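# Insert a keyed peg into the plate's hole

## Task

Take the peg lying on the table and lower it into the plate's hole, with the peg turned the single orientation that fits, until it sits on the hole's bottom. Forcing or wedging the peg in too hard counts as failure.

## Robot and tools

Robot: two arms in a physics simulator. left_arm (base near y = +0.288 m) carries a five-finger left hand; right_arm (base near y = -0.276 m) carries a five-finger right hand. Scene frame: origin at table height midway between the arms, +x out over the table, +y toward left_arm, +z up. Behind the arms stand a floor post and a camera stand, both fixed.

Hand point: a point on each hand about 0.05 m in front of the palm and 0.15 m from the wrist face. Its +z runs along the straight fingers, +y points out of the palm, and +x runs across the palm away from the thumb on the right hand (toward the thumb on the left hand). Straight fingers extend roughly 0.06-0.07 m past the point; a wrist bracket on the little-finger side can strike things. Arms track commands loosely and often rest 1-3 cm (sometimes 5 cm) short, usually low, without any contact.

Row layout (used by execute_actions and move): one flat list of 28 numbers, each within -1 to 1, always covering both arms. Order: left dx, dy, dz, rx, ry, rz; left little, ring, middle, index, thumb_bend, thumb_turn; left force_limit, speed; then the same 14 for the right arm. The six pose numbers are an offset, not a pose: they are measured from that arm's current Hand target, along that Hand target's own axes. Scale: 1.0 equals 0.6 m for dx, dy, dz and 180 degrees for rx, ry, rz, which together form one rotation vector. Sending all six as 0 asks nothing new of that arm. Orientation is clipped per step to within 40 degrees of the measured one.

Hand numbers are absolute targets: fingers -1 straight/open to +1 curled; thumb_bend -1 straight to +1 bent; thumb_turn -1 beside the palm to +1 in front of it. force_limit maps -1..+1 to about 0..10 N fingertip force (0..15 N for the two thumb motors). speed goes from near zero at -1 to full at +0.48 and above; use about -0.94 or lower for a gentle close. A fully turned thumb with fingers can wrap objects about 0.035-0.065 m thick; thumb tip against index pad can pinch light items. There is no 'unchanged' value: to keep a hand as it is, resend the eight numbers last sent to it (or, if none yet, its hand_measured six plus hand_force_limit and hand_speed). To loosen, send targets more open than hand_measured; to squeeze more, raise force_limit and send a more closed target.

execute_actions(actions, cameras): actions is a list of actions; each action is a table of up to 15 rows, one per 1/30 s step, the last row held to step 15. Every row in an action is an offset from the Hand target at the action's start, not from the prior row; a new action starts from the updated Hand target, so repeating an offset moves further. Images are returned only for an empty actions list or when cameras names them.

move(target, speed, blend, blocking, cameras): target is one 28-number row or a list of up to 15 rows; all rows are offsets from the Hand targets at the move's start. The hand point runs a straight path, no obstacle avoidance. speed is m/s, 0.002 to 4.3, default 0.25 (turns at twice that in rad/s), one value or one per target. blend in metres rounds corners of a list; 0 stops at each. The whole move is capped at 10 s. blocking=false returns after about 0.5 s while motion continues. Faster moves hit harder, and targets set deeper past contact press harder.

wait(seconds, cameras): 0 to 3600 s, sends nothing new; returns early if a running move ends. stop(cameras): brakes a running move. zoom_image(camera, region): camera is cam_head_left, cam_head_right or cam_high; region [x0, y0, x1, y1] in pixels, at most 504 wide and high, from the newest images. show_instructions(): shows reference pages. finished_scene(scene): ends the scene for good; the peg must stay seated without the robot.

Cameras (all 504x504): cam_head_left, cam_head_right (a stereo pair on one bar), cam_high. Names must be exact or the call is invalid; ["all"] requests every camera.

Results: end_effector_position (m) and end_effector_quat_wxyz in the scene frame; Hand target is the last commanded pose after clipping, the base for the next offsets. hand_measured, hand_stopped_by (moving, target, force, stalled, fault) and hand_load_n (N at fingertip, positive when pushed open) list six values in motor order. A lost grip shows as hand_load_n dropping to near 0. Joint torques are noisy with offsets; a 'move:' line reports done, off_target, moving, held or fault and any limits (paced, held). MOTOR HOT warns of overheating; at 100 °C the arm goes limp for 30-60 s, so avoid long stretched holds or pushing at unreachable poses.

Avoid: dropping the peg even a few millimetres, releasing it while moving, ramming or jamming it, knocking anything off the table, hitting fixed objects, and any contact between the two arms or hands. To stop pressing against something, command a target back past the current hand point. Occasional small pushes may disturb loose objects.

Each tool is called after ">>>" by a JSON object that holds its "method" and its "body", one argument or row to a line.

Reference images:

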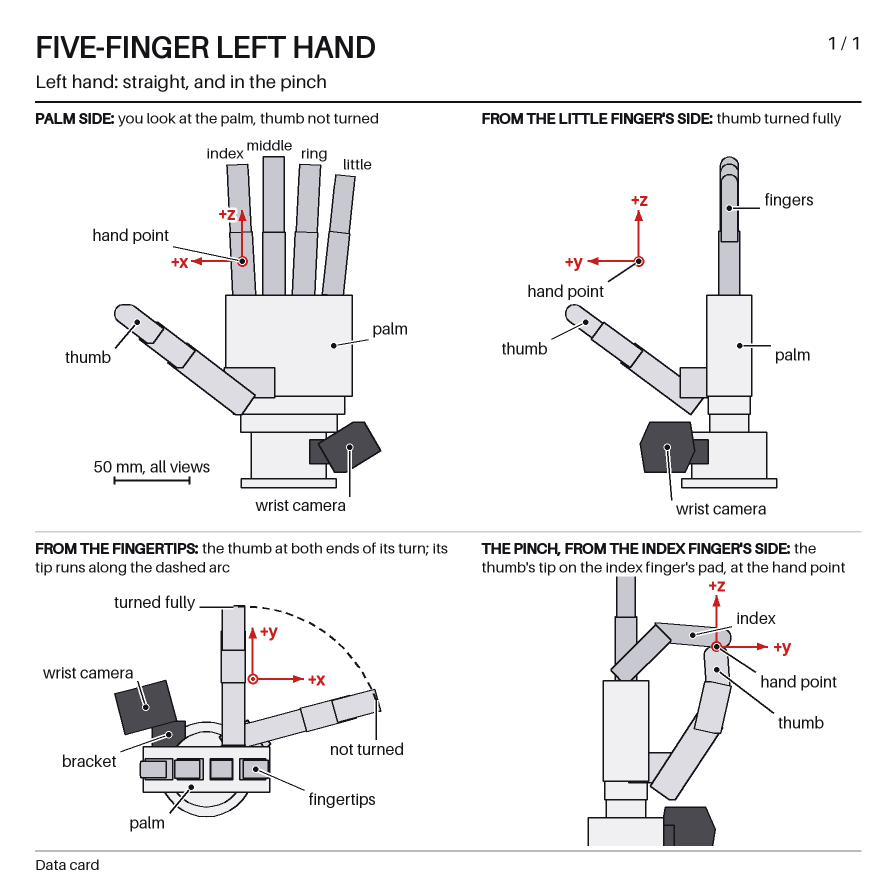

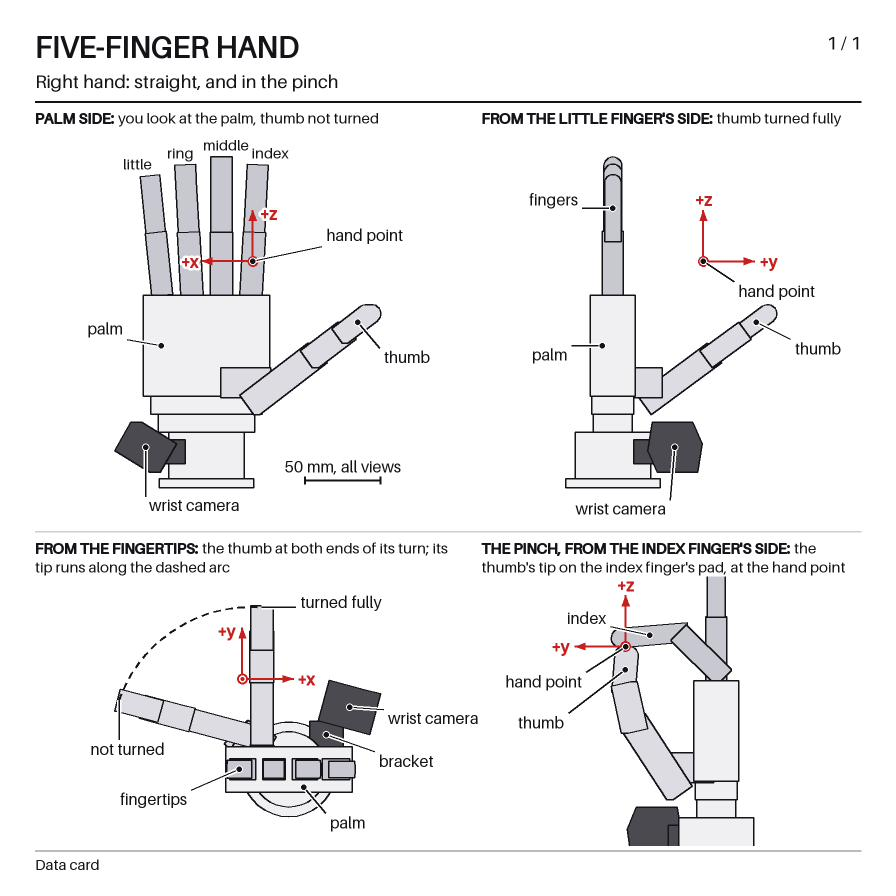

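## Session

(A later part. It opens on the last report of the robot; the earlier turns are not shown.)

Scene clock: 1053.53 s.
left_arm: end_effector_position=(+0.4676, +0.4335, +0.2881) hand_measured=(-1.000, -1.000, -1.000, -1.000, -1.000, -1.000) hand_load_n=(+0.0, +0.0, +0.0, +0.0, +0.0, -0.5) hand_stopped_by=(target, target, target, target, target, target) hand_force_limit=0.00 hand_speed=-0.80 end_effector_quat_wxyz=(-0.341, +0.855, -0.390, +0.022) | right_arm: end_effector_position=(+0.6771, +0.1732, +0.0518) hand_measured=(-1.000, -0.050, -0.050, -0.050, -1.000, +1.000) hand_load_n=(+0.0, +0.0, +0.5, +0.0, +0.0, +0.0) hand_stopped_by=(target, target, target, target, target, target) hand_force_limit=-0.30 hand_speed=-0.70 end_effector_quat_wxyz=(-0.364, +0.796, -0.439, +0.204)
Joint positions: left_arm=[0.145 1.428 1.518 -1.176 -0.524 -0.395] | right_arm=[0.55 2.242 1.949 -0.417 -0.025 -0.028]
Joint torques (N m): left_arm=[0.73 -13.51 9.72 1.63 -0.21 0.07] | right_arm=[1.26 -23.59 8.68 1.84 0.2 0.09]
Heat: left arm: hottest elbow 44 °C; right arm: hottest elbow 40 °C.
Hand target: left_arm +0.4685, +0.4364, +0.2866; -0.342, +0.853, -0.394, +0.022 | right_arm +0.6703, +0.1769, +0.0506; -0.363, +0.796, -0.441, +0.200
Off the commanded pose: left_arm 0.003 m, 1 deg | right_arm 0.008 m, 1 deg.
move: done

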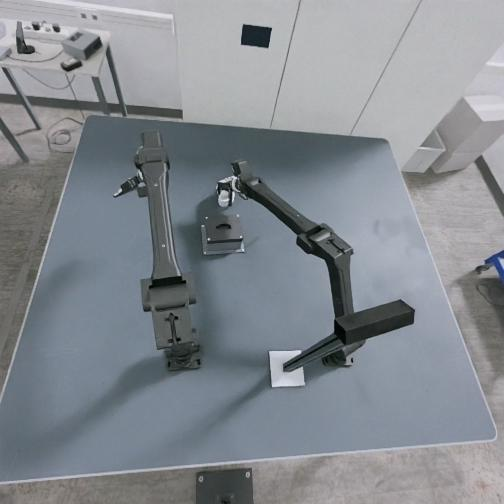

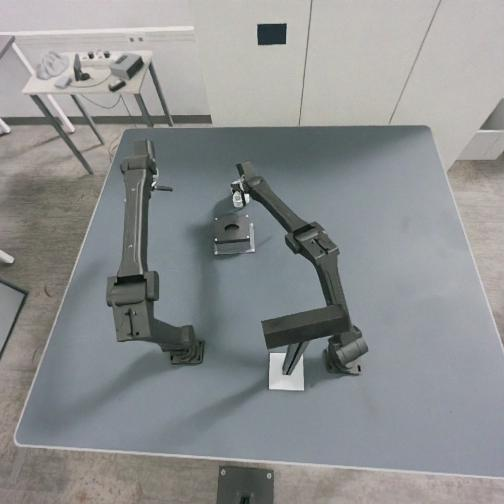

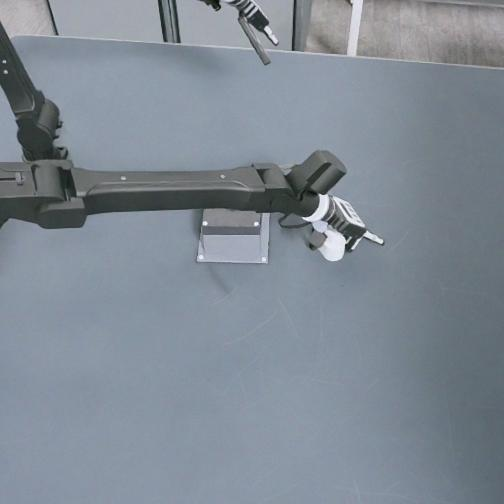

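>>> {"method": "move", "body": {
  "target": [0, 0, 0, 0, 0, 0, -1, -1, -1, -1, -1, -1, 0, -0.8, 0, 0, 0, 0, 0, 0, -1, -0.05, -0.05, -0.05, -0.2, 1, -0.6, -0.93],
  "cameras": ["all"]
}}

>>> {"method": "zoom_image", "body": {
  "camera": "cam_high",
  "region": [290, 180, 390, 280]
}}

>>> {"method": "zoom_image", "body": {
  "camera": "cam_head_right",
  "region": [215, 165, 265, 215]
}}

Scene clock: 1069.13 s.
left_arm: end_effector_position=(+0.4676, +0.4335, +0.2881) hand_measured=(-1.000, -1.000, -1.000, -1.000, -1.000, -1.000) hand_load_n=(+0.0, -0.5, +0.0, +0.0, +0.0, +0.0) hand_stopped_by=(target, target, target, target, target, target) hand_force_limit=0.00 hand_speed=-0.80 end_effector_quat_wxyz=(-0.341, +0.855, -0.390, +0.022) | right_arm: end_effector_position=(+0.6771, +0.1732, +0.0518) hand_measured=(-1.000, -0.050, -0.050, -0.050, -0.716, +1.000) hand_load_n=(+0.0, +0.0, +1.5, +0.0, +3.0, +1.5) hand_stopped_by=(target, target, target, target, force, target) hand_force_limit=-0.60 hand_speed=-0.93 end_effector_quat_wxyz=(-0.364, +0.796, -0.439, +0.204)
Joint positions: left_arm=[0.145 1.428 1.518 -1.176 -0.524 -0.395] | right_arm=[0.55 2.242 1.949 -0.417 -0.025 -0.028]
Joint torques (N m): left_arm=[0.73 -13.51 9.72 1.63 -0.21 0.08] | right_arm=[1.26 -23.53 8.66 1.84 0.2 0.09]
Heat: left arm: hottest elbow 44 °C; right arm: hottest shoulder 38 °C.
Hand target: left_arm +0.4685, +0.4364, +0.2866; -0.342, +0.853, -0.394, +0.022 | right_arm +0.6704, +0.1769, +0.0506; -0.363, +0.796, -0.441, +0.200
Off the commanded pose: left_arm 0.003 m, 1 deg | right_arm 0.008 m, 1 deg.
move: done

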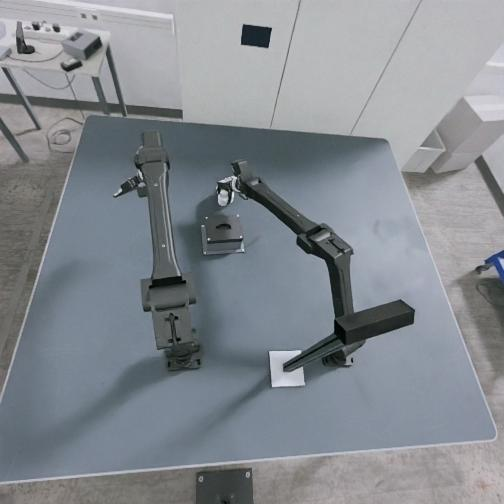

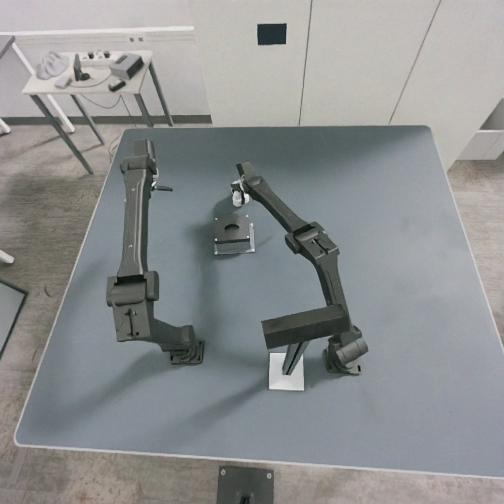

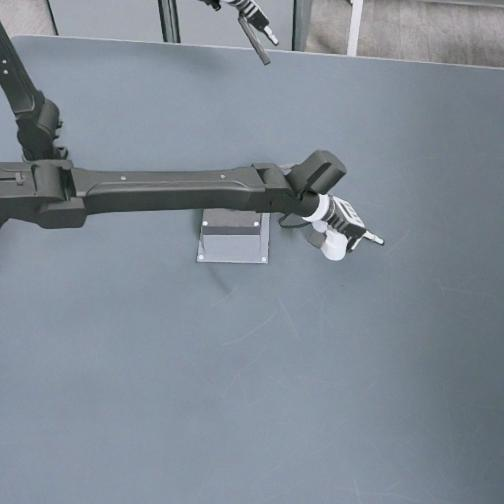

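Scaled by 5.040.

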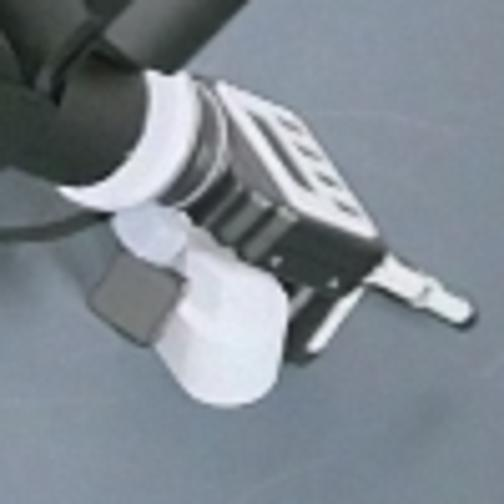

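Scaled by 10.080.

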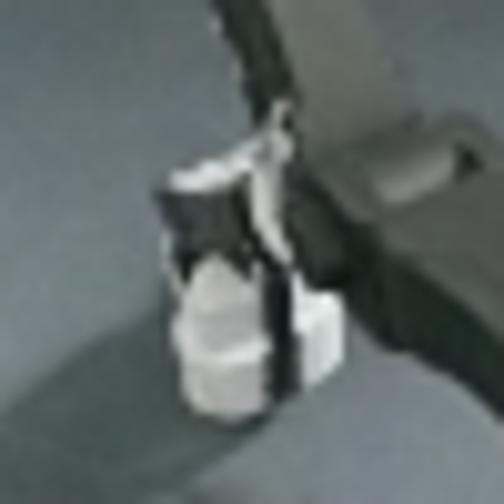

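>>> {"method": "move", "body": {
  "target": [0, 0, 0, 0, 0, 0, -1, -1, -1, -1, -1, -1, 0, -0.8, 0, 0, 0, 0, 0, 0, -1, 0.2, 0.2, 0.2, -0.2, 1, -0.4, -0.93]
}}

Scene clock: 1073.03 s.
left_arm: end_effector_position=(+0.4676, +0.4335, +0.2881) hand_measured=(-1.000, -1.000, -1.000, -1.000, -1.000, -1.000) hand_load_n=(+0.0, +0.0, +0.0, +0.0, +0.0, +0.0) hand_stopped_by=(target, target, target, target, target, target) hand_force_limit=0.00 hand_speed=-0.80 end_effector_quat_wxyz=(-0.341, +0.855, -0.390, +0.022) | right_arm: end_effector_position=(+0.6772, +0.1732, +0.0518) hand_measured=(-1.000, +0.020, -0.038, +0.020, -0.716, +1.000) hand_load_n=(+0.0, +3.0, +1.0, +3.5, +6.5, +2.0) hand_stopped_by=(target, force, force, force, force, target) hand_force_limit=-0.40 hand_speed=-0.93 end_effector_quat_wxyz=(-0.364, +0.796, -0.439, +0.204)
Joint positions: left_arm=[0.145 1.428 1.518 -1.176 -0.524 -0.395] | right_arm=[0.55 2.242 1.949 -0.417 -0.024 -0.028]
Joint torques (N m): left_arm=[0.73 -13.51 9.72 1.65 -0.21 0.08] | right_arm=[1.26 -23.65 8.68 1.84 0.19 0.09]
Heat: left arm: hottest elbow 44 °C; right arm: hottest shoulder 38 °C.
Hand target: left_arm +0.4685, +0.4364, +0.2866; -0.342, +0.853, -0.394, +0.022 | right_arm +0.6704, +0.1768, +0.0506; -0.362, +0.796, -0.441, +0.201
Off the commanded pose: left_arm 0.003 m, 1 deg | right_arm 0.008 m, 1 deg.
move: done

>>> {"method": "move", "body": {
  "target": [0, 0, 0, 0, 0, 0, -1, -1, -1, -1, -1, -1, 0, -0.8, 0, 0, 0, 0, 0, 0, -1, 0.25, 0.25, 0.25, -0.2, 1, -0.1, -0.93],
  "cameras": ["all"]
}}

>>> {"method": "zoom_image", "body": {
  "camera": "cam_high",
  "region": [290, 180, 390, 280]
}}

Scene clock: 1080.40 s.
left_arm: end_effector_position=(+0.4676, +0.4335, +0.2881) hand_measured=(-1.000, -1.000, -1.000, -1.000, -1.000, -1.000) hand_load_n=(+0.5, +0.0, +0.0, +0.0, +0.0, +0.0) hand_stopped_by=(target, target, target, target, target, target) hand_force_limit=0.00 hand_speed=-0.80 end_effector_quat_wxyz=(-0.341, +0.855, -0.390, +0.022) | right_arm: end_effector_position=(+0.6773, +0.1731, +0.0518) hand_measured=(-1.000, +0.044, -0.008, +0.032, -0.718, +1.000) hand_load_n=(+0.0, +4.0, +5.5, +3.0, +10.5, +4.0) hand_stopped_by=(target, force, force, force, force, target) hand_force_limit=-0.10 hand_speed=-0.93 end_effector_quat_wxyz=(-0.364, +0.796, -0.439, +0.204)
Joint positions: left_arm=[0.145 1.428 1.518 -1.176 -0.524 -0.395] | right_arm=[0.55 2.242 1.949 -0.417 -0.024 -0.028]
Joint torques (N m): left_arm=[0.73 -13.45 9.72 1.63 -0.21 0.08] | right_arm=[1.2 -23.59 8.68 1.85 0.17 0.09]
Heat: left arm: hottest elbow 44 °C; right arm: hottest shoulder 39 °C.
Hand target: left_arm +0.4685, +0.4364, +0.2866; -0.342, +0.853, -0.394, +0.022 | right_arm +0.6704, +0.1768, +0.0506; -0.362, +0.796, -0.441, +0.201
Off the commanded pose: left_arm 0.003 m, 1 deg | right_arm 0.008 m, 1 deg.
move: done

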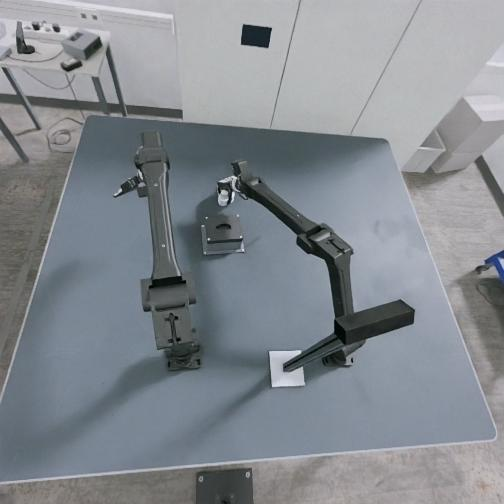

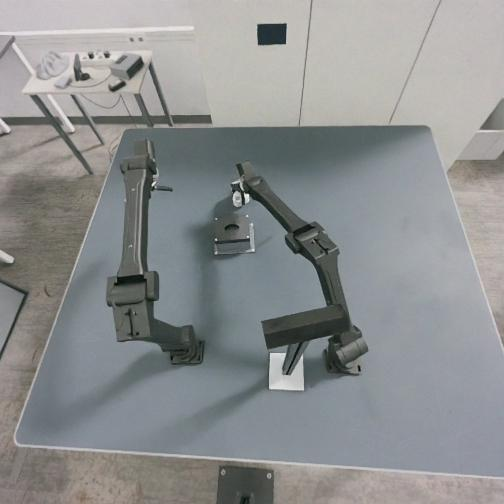

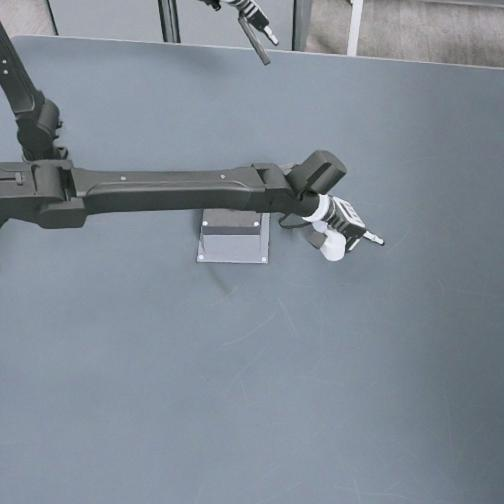

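Scaled by 5.040.

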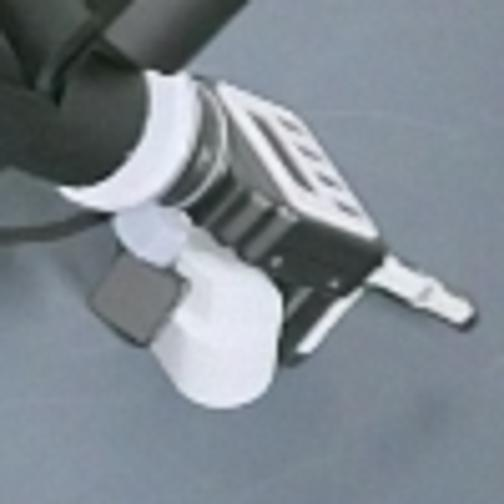

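>>> {"method": "move", "body": {
  "target": [0, 0, 0, 0, 0, 0, -1, -1, -1, -1, -1, -1, 0, -0.8, 0, -0.1258, -0.1093, 0, 0, 0, -1, 0.25, 0.25, 0.25, -0.2, 1, -0.1, -0.93],
  "speed": 0.06,
  "cameras": ["all"]
}}

>>> {"method": "zoom_image", "body": {
  "camera": "cam_high",
  "region": [290, 140, 390, 240]
}}

>>> {"method": "zoom_image", "body": {
  "camera": "cam_head_left",
  "region": [200, 155, 260, 215]
}}

Scene clock: 1099.07 s.
left_arm: end_effector_position=(+0.4676, +0.4335, +0.2881) hand_measured=(-1.000, -1.000, -1.000, -1.000, -1.000, -1.000) hand_load_n=(+0.0, +0.0, +0.0, +0.0, +0.0, +0.0) hand_stopped_by=(target, target, target, target, target, target) hand_force_limit=0.00 hand_speed=-0.80 end_effector_quat_wxyz=(-0.341, +0.855, -0.390, +0.022) | right_arm: end_effector_position=(+0.6525, +0.1592, +0.0801) hand_measured=(-1.000, +0.044, -0.008, +0.032, -0.718, +1.000) hand_load_n=(+0.0, +4.0, +5.5, +3.0, +11.0, +4.5) hand_stopped_by=(target, force, force, force, force, target) hand_force_limit=-0.10 hand_speed=-0.93 end_effector_quat_wxyz=(-0.318, +0.815, -0.451, +0.176)
Joint positions: left_arm=[0.145 1.428 1.518 -1.176 -0.524 -0.395] | right_arm=[0.55 2.202 2.002 -0.626 -0.024 -0.026]
Joint torques (N m): left_arm=[0.73 -13.51 9.72 1.62 -0.21 0.08] | right_arm=[1.14 -26.11 16.23 1.58 0.14 0.07]
Heat: left arm: hottest elbow 44 °C; right arm: hottest shoulder 39 °C.
Hand target: left_arm +0.4685, +0.4364, +0.2866; -0.342, +0.853, -0.394, +0.022 | right_arm +0.6705, +0.1771, +0.1507; -0.363, +0.796, -0.441, +0.201
Off the commanded pose: left_arm 0.003 m, 1 deg | right_arm 0.075 m, 6 deg.
move: off_target (right_arm)

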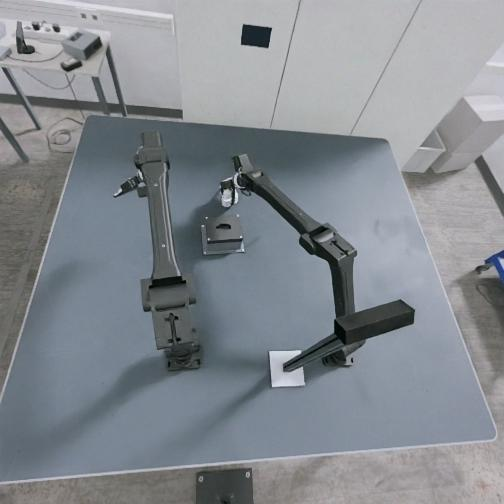

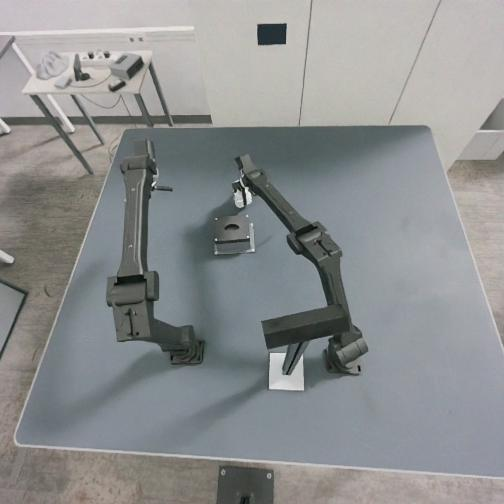

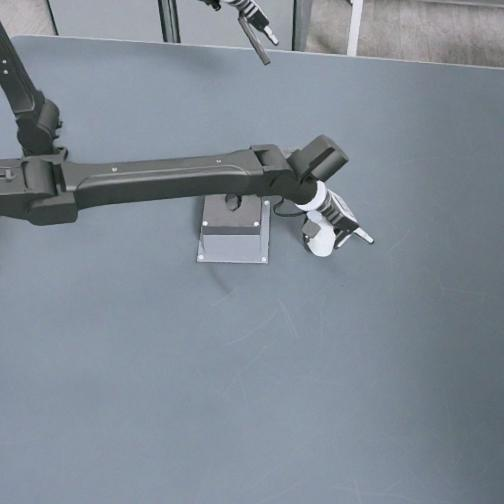

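Scaled by 5.040.

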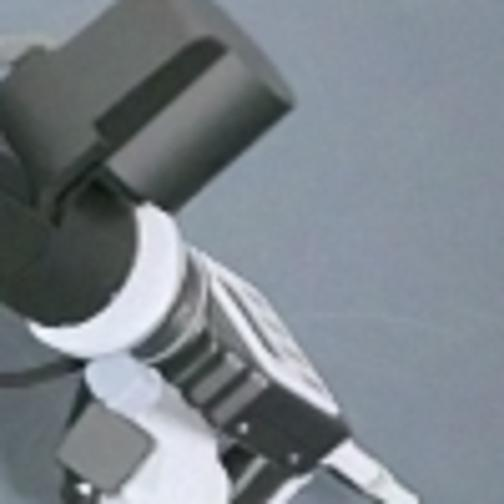

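Scaled by 8.400.

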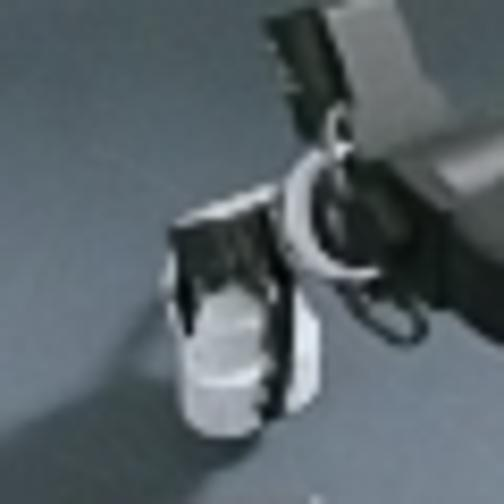

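>>> {"method": "move", "body": {
  "target": [
    [0, 0, 0, 0, 0, 0, -1, -1, -1, -1, -1, -1, 0, -0.8, 0, -0.0629, -0.0547, 0, 0, 0, -1, 0.25, 0.25, 0.25, -0.2, 1, -0.1, -0.93],
    [0, 0, 0, 0, 0, 0, -1, -1, -1, -1, -1, -1, 0, -0.8, 0.3107, 0.1697, -0.3103, 0, -0.0545, -0.0474, -1, 0.25, 0.25, 0.25, -0.2, 1, -0.1, -0.93]
  ],
  "speed": 0.12,
  "blend": 0.02,
  "cameras": ["all"]
}}

>>> {"method": "zoom_image", "body": {
  "camera": "cam_high",
  "region": [250, 250, 350, 350]
}}

>>> {"method": "zoom_image", "body": {
  "camera": "cam_head_left",
  "region": [270, 170, 350, 250]
}}

>>> {"method": "zoom_image", "body": {
  "camera": "cam_head_right",
  "region": [260, 170, 340, 250]
}}

Scene clock: 1122.83 s.
left_arm: end_effector_position=(+0.4676, +0.4335, +0.2881) hand_measured=(-1.000, -1.000, -1.000, -1.000, -1.000, -1.000) hand_load_n=(+0.0, +0.0, +0.0, +0.0, +0.0, +0.0) hand_stopped_by=(target, target, target, target, target, target) hand_force_limit=0.00 hand_speed=-0.80 end_effector_quat_wxyz=(-0.341, +0.855, -0.390, +0.022) | right_arm: end_effector_position=(+0.5955, -0.0901, +0.1697) hand_measured=(-1.000, +0.044, -0.008, +0.032, -0.718, +1.000) hand_load_n=(+0.0, +4.0, +5.5, +2.5, +11.0, +4.5) hand_stopped_by=(target, force, force, force, force, target) hand_force_limit=-0.10 hand_speed=-0.93 end_effector_quat_wxyz=(-0.372, +0.843, -0.361, +0.142)
Joint positions: left_arm=[0.145 1.428 1.518 -1.176 -0.524 -0.395] | right_arm=[0.179 1.781 1.562 -0.645 -0.458 -0.437]
Joint torques (N m): left_arm=[0.73 -13.45 9.72 1.62 -0.21 0.08] | right_arm=[0.44 -20.48 10.04 1.51 -0.39 -0.15]
Heat: left arm: hottest elbow 44 °C; right arm: hottest elbow 41 °C.
Hand target: left_arm +0.4685, +0.4364, +0.2866; -0.342, +0.853, -0.394, +0.022 | right_arm +0.5937, -0.0909, +0.1962; -0.383, +0.841, -0.348, +0.158
Off the commanded pose: left_arm 0.003 m, 1 deg | right_arm 0.026 m, 3 deg.
move: off_target (right_arm)

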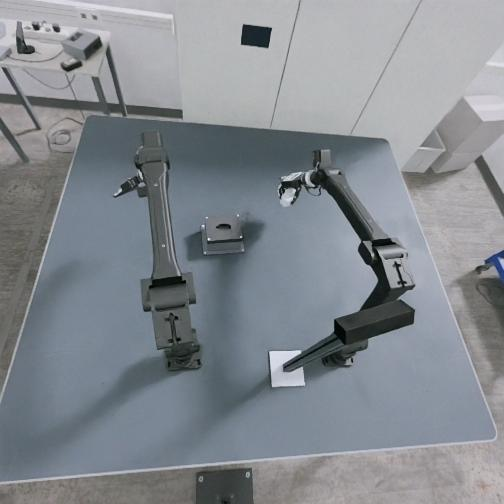

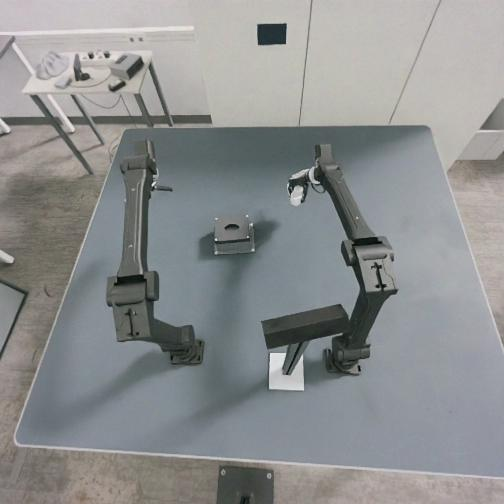

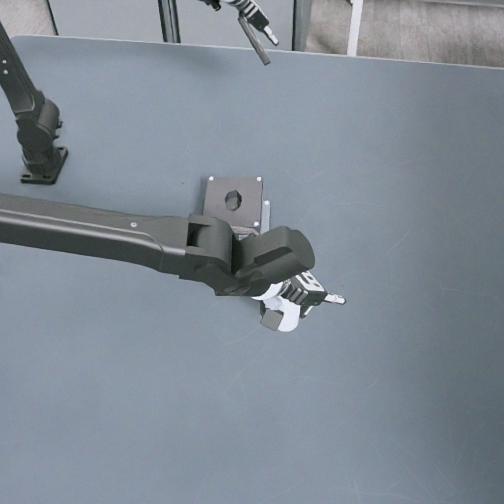

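Scaled by 5.040.

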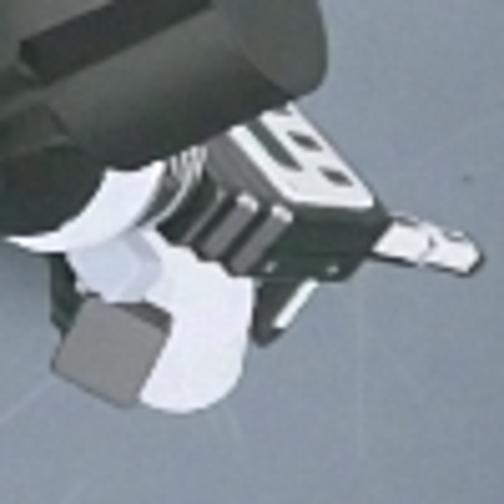

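Scaled by 6.300.

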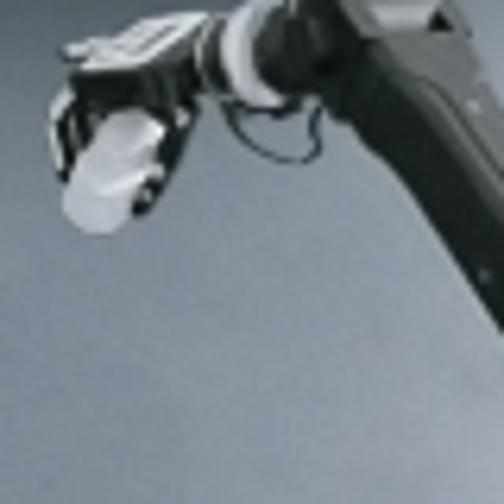

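Scaled by 6.300.

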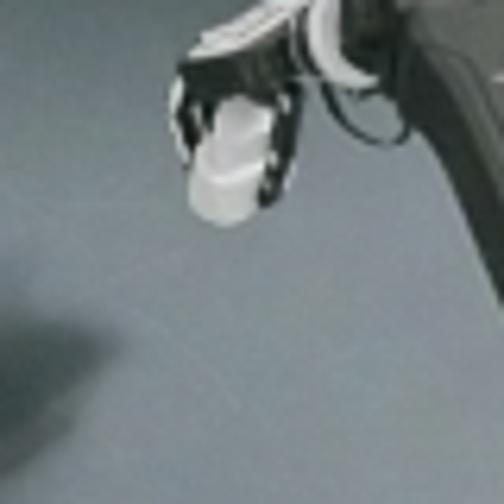

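>>> {"method": "move", "body": {
  "target": [0, 0, 0, 0, 0, 0, -1, -1, -1, -1, -1, -1, 0, -0.8, 0, 0.1585, 0.1378, 0, 0, 0, -1, 0.25, 0.25, 0.25, -0.2, 1, -0.1, -0.93],
  "speed": 0.08,
  "cameras": ["all"]
}}

>>> {"method": "zoom_image", "body": {
  "camera": "cam_high",
  "region": [230, 270, 350, 390]
}}

>>> {"method": "zoom_image", "body": {
  "camera": "cam_head_left",
  "region": [260, 170, 340, 250]
}}

>>> {"method": "zoom_image", "body": {
  "camera": "cam_head_right",
  "region": [265, 180, 335, 250]
}}

Scene clock: 1142.13 s.
left_arm: end_effector_position=(+0.4676, +0.4335, +0.2881) hand_measured=(-1.000, -1.000, -1.000, -1.000, -1.000, -1.000) hand_load_n=(+0.0, +0.0, +0.0, +0.0, +0.0, +0.0) hand_stopped_by=(target, target, target, target, target, target) hand_force_limit=0.00 hand_speed=-0.80 end_effector_quat_wxyz=(-0.341, +0.855, -0.390, +0.022) | right_arm: end_effector_position=(+0.5867, -0.0915, +0.0616) hand_measured=(-1.000, +0.044, -0.008, +0.032, -0.718, +1.000) hand_load_n=(+0.0, +4.0, +5.5, +3.0, +11.0, +4.5) hand_stopped_by=(target, force, force, force, force, target) hand_force_limit=-0.10 hand_speed=-0.93 end_effector_quat_wxyz=(-0.374, +0.843, -0.359, +0.145)
Joint positions: left_arm=[0.145 1.428 1.518 -1.176 -0.524 -0.395] | right_arm=[0.179 1.854 1.362 -0.365 -0.458 -0.439]
Joint torques (N m): left_arm=[0.73 -13.51 9.72 1.62 -0.21 0.08] | right_arm=[0.32 -17.96 9.18 2.55 -0.39 -0.11]
Heat: left arm: hottest elbow 44 °C; right arm: hottest elbow 40 °C.
Hand target: left_arm +0.4685, +0.4364, +0.2866; -0.342, +0.853, -0.394, +0.022 | right_arm +0.5936, -0.0909, +0.0702; -0.383, +0.841, -0.348, +0.158
Off the commanded pose: left_arm 0.003 m, 1 deg | right_arm 0.011 m, 2 deg.
move: off_target (right_arm)

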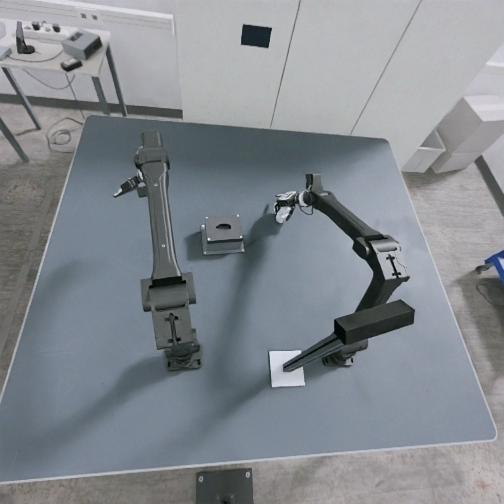

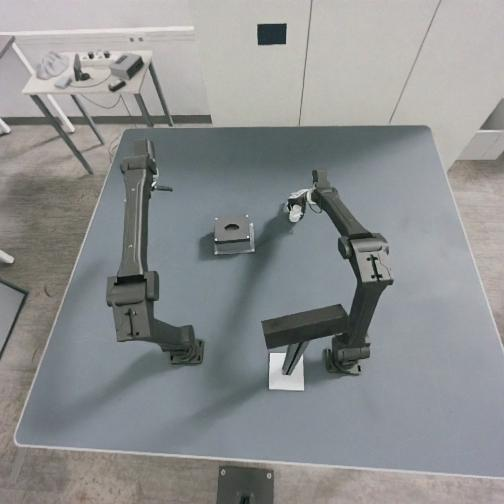

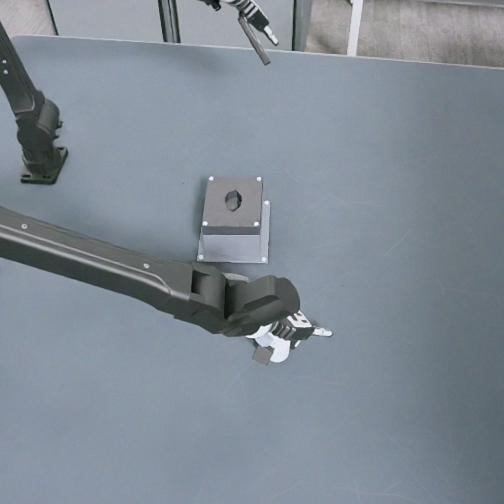

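Scaled by 4.200.

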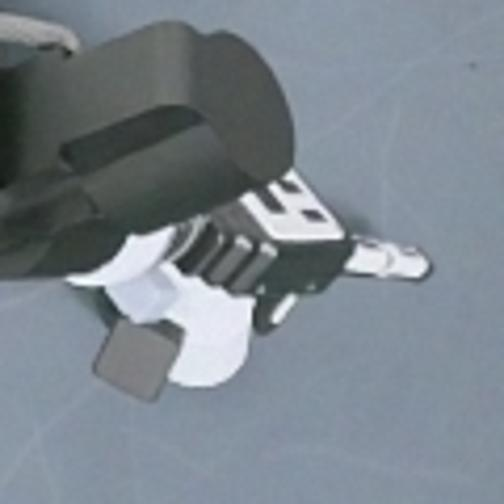

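Scaled by 6.300.

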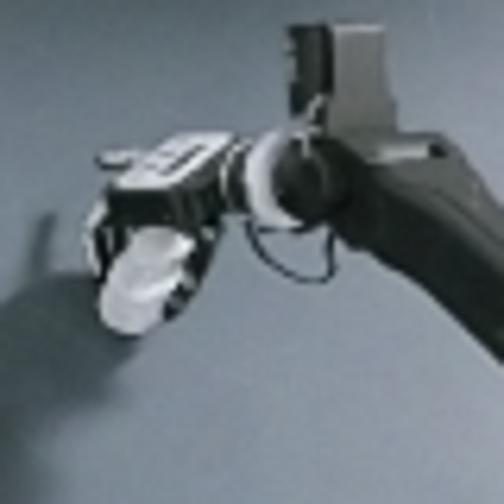

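Scaled by 7.200.

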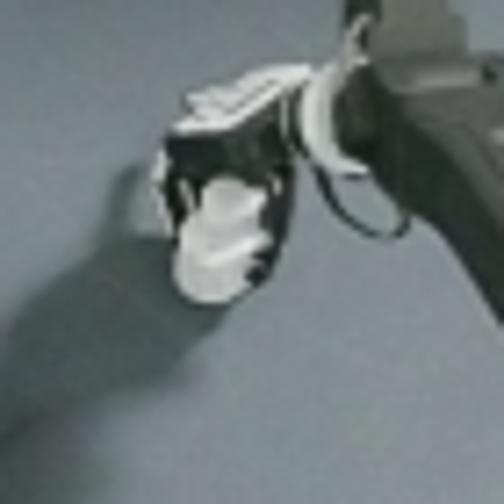

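>>> {"method": "move", "body": {
  "target": [0, 0, 0, 0, 0, 0, -1, -1, -1, -1, -1, -1, 0, -0.8, 0, 0.0227, 0.0197, 0, 0, 0, -1, 0.25, 0.25, 0.25, -0.2, 1, -0.1, -0.93],
  "speed": 0.04,
  "cameras": ["all"]
}}

>>> {"method": "zoom_image", "body": {
  "camera": "cam_high",
  "region": [230, 290, 350, 410]
}}

>>> {"method": "zoom_image", "body": {
  "camera": "cam_head_right",
  "region": [265, 180, 335, 250]
}}

Scene clock: 1179.83 s.
left_arm: end_effector_position=(+0.4676, +0.4335, +0.2881) hand_measured=(-1.000, -1.000, -1.000, -1.000, -1.000, -1.000) hand_load_n=(-0.5, +0.0, +0.0, +0.0, +0.0, +0.0) hand_stopped_by=(target, target, target, target, target, target) hand_force_limit=0.00 hand_speed=-0.80 end_effector_quat_wxyz=(-0.341, +0.855, -0.390, +0.022) | right_arm: end_effector_position=(+0.5873, -0.0913, +0.0455) hand_measured=(-1.000, +0.044, -0.008, +0.032, -0.718, +1.000) hand_load_n=(+0.0, +3.5, +5.5, +2.5, +11.0, +4.5) hand_stopped_by=(target, force, force, force, force, target) hand_force_limit=-0.10 hand_speed=-0.93 end_effector_quat_wxyz=(-0.375, +0.842, -0.358, +0.146)
Joint positions: left_arm=[0.145 1.428 1.518 -1.176 -0.524 -0.395] | right_arm=[0.179 1.875 1.344 -0.322 -0.459 -0.439]
Joint torques (N m): left_arm=[0.73 -13.51 9.73 1.63 -0.21 0.08] | right_arm=[0.38 -18.02 8.96 2.58 -0.36 -0.11]
Heat: left arm: hottest elbow 44 °C; right arm: hottest elbow 39 °C.
Hand target: left_arm +0.4685, +0.4364, +0.2866; -0.342, +0.853, -0.394, +0.022 | right_arm +0.5936, -0.0909, +0.0521; -0.383, +0.841, -0.348, +0.158
Off the commanded pose: left_arm 0.003 m, 1 deg | right_arm 0.009 m, 2 deg.
move: done

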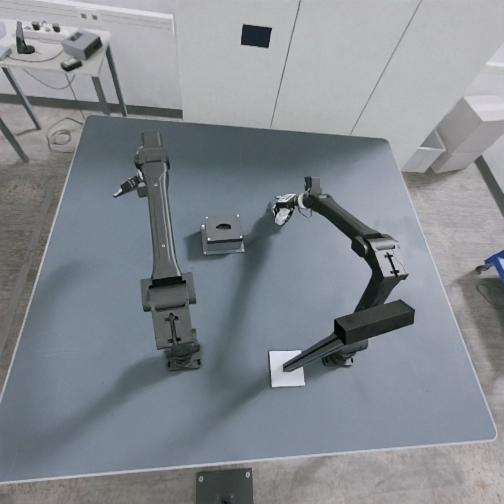

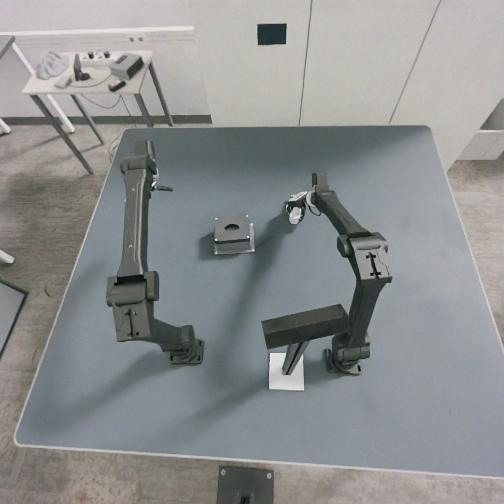

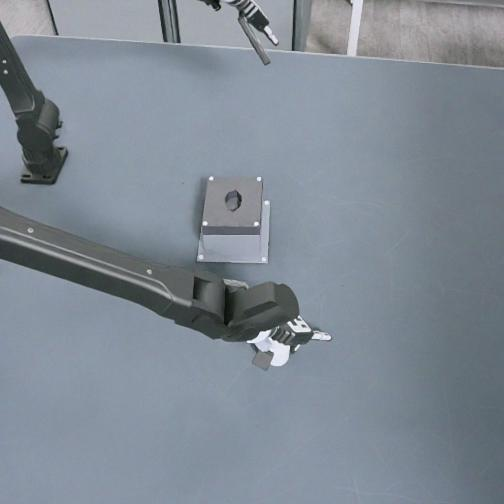

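Scaled by 4.200.

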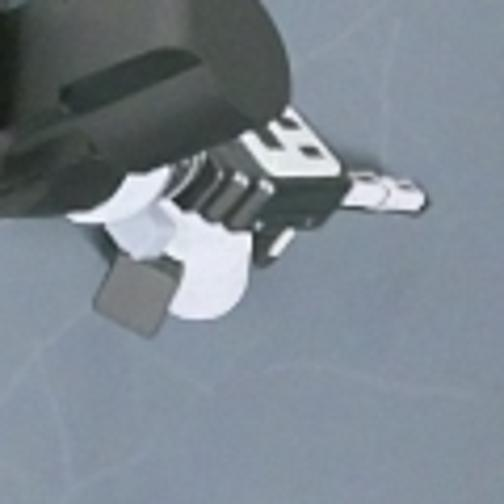

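Scaled by 7.200.

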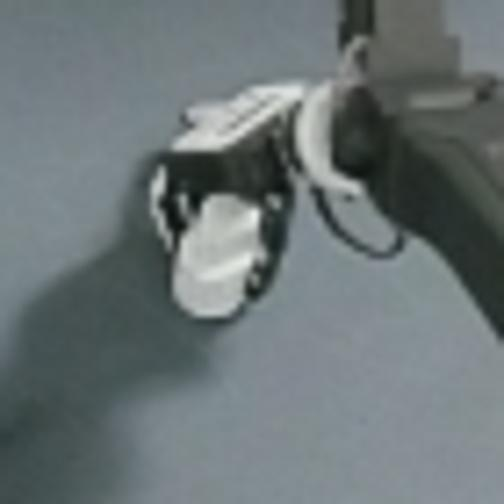

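>>> {"method": "move", "body": {
  "target": [0, 0, 0, 0, 0, 0, -1, -1, -1, -1, -1, -1, 0, -0.8, 0, 0.0101, 0.0088, 0, 0, 0, -1, 0.25, 0.25, 0.25, -0.2, 1, -0.1, -0.93],
  "speed": 0.03,
  "cameras": ["all"]
}}

>>> {"method": "zoom_image", "body": {
  "camera": "cam_high",
  "region": [230, 290, 350, 410]
}}

>>> {"method": "zoom_image", "body": {
  "camera": "cam_head_right",
  "region": [265, 180, 335, 250]
}}

>>> {"method": "zoom_image", "body": {
  "camera": "cam_head_left",
  "region": [250, 180, 320, 250]
}}

Scene clock: 1191.37 s.
left_arm: end_effector_position=(+0.4676, +0.4335, +0.2881) hand_measured=(-1.000, -1.000, -1.000, -1.000, -1.000, -1.000) hand_load_n=(+0.0, +0.0, +0.0, +0.0, +0.0, +0.0) hand_stopped_by=(target, target, target, target, target, target) hand_force_limit=0.00 hand_speed=-0.80 end_effector_quat_wxyz=(-0.341, +0.855, -0.390, +0.022) | right_arm: end_effector_position=(+0.5898, -0.0909, +0.0444) hand_measured=(-1.000, +0.044, -0.008, +0.032, -0.718, +1.000) hand_load_n=(+0.0, +3.5, +5.5, +3.0, +11.0, +5.0) hand_stopped_by=(target, force, force, force, force, target) hand_force_limit=-0.10 hand_speed=-0.93 end_effector_quat_wxyz=(-0.379, +0.841, -0.355, +0.151)
Joint positions: left_arm=[0.145 1.428 1.518 -1.176 -0.524 -0.395] | right_arm=[0.179 1.877 1.34 -0.302 -0.459 -0.44]
Joint torques (N m): left_arm=[0.79 -13.51 9.72 1.62 -0.21 0.08] | right_arm=[0.38 -17.32 8.54 2.88 -0.35 -0.11]
Heat: left arm: hottest elbow 44 °C; right arm: hottest elbow 38 °C.
Hand target: left_arm +0.4685, +0.4364, +0.2866; -0.342, +0.853, -0.394, +0.022 | right_arm +0.5936, -0.0909, +0.0439; -0.383, +0.841, -0.348, +0.158
Off the commanded pose: left_arm 0.003 m, 1 deg | right_arm 0.004 m, 1 deg.
move: done

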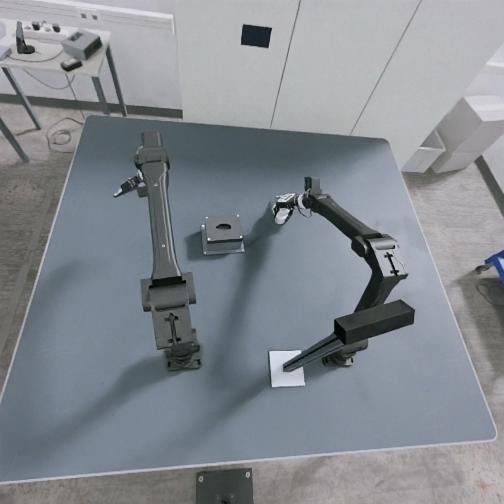

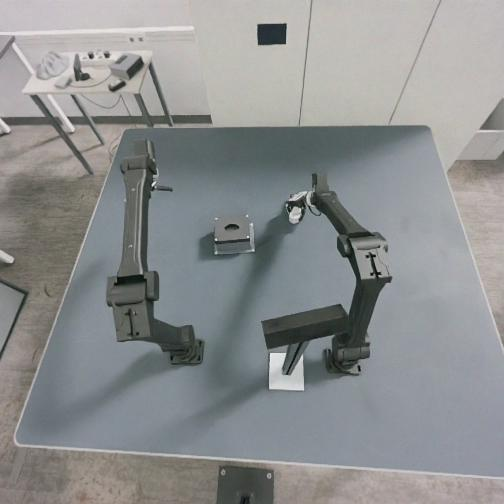

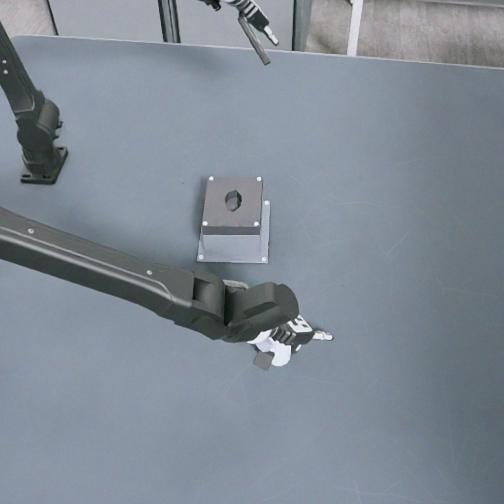

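Scaled by 4.200.

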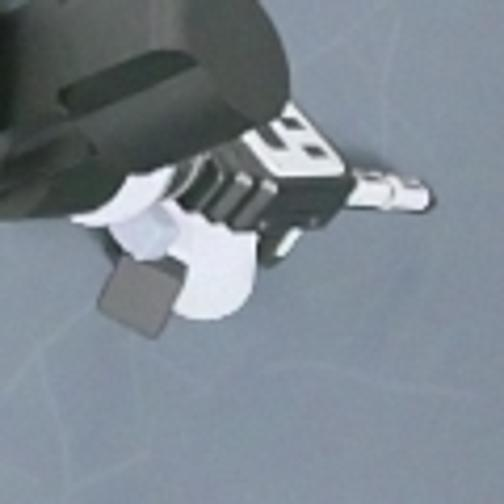

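Scaled by 7.200.

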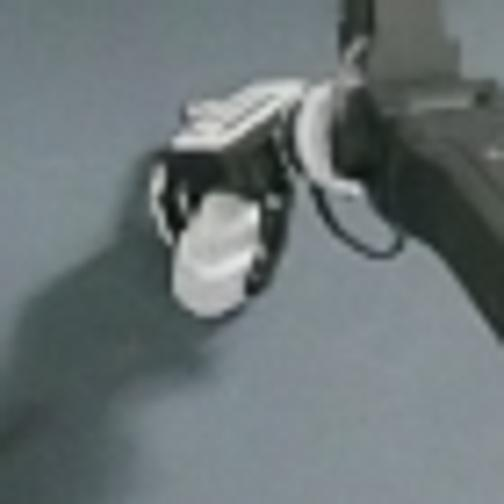

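Scaled by 7.200.

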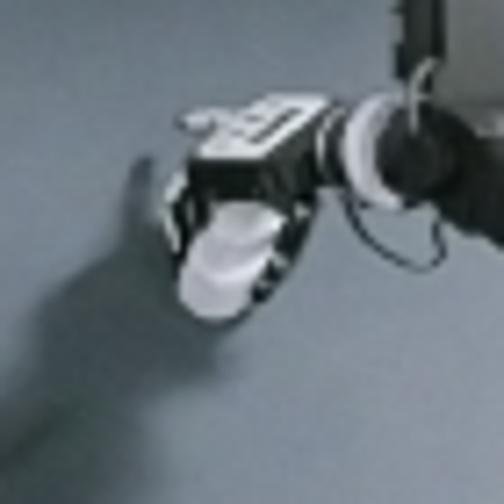

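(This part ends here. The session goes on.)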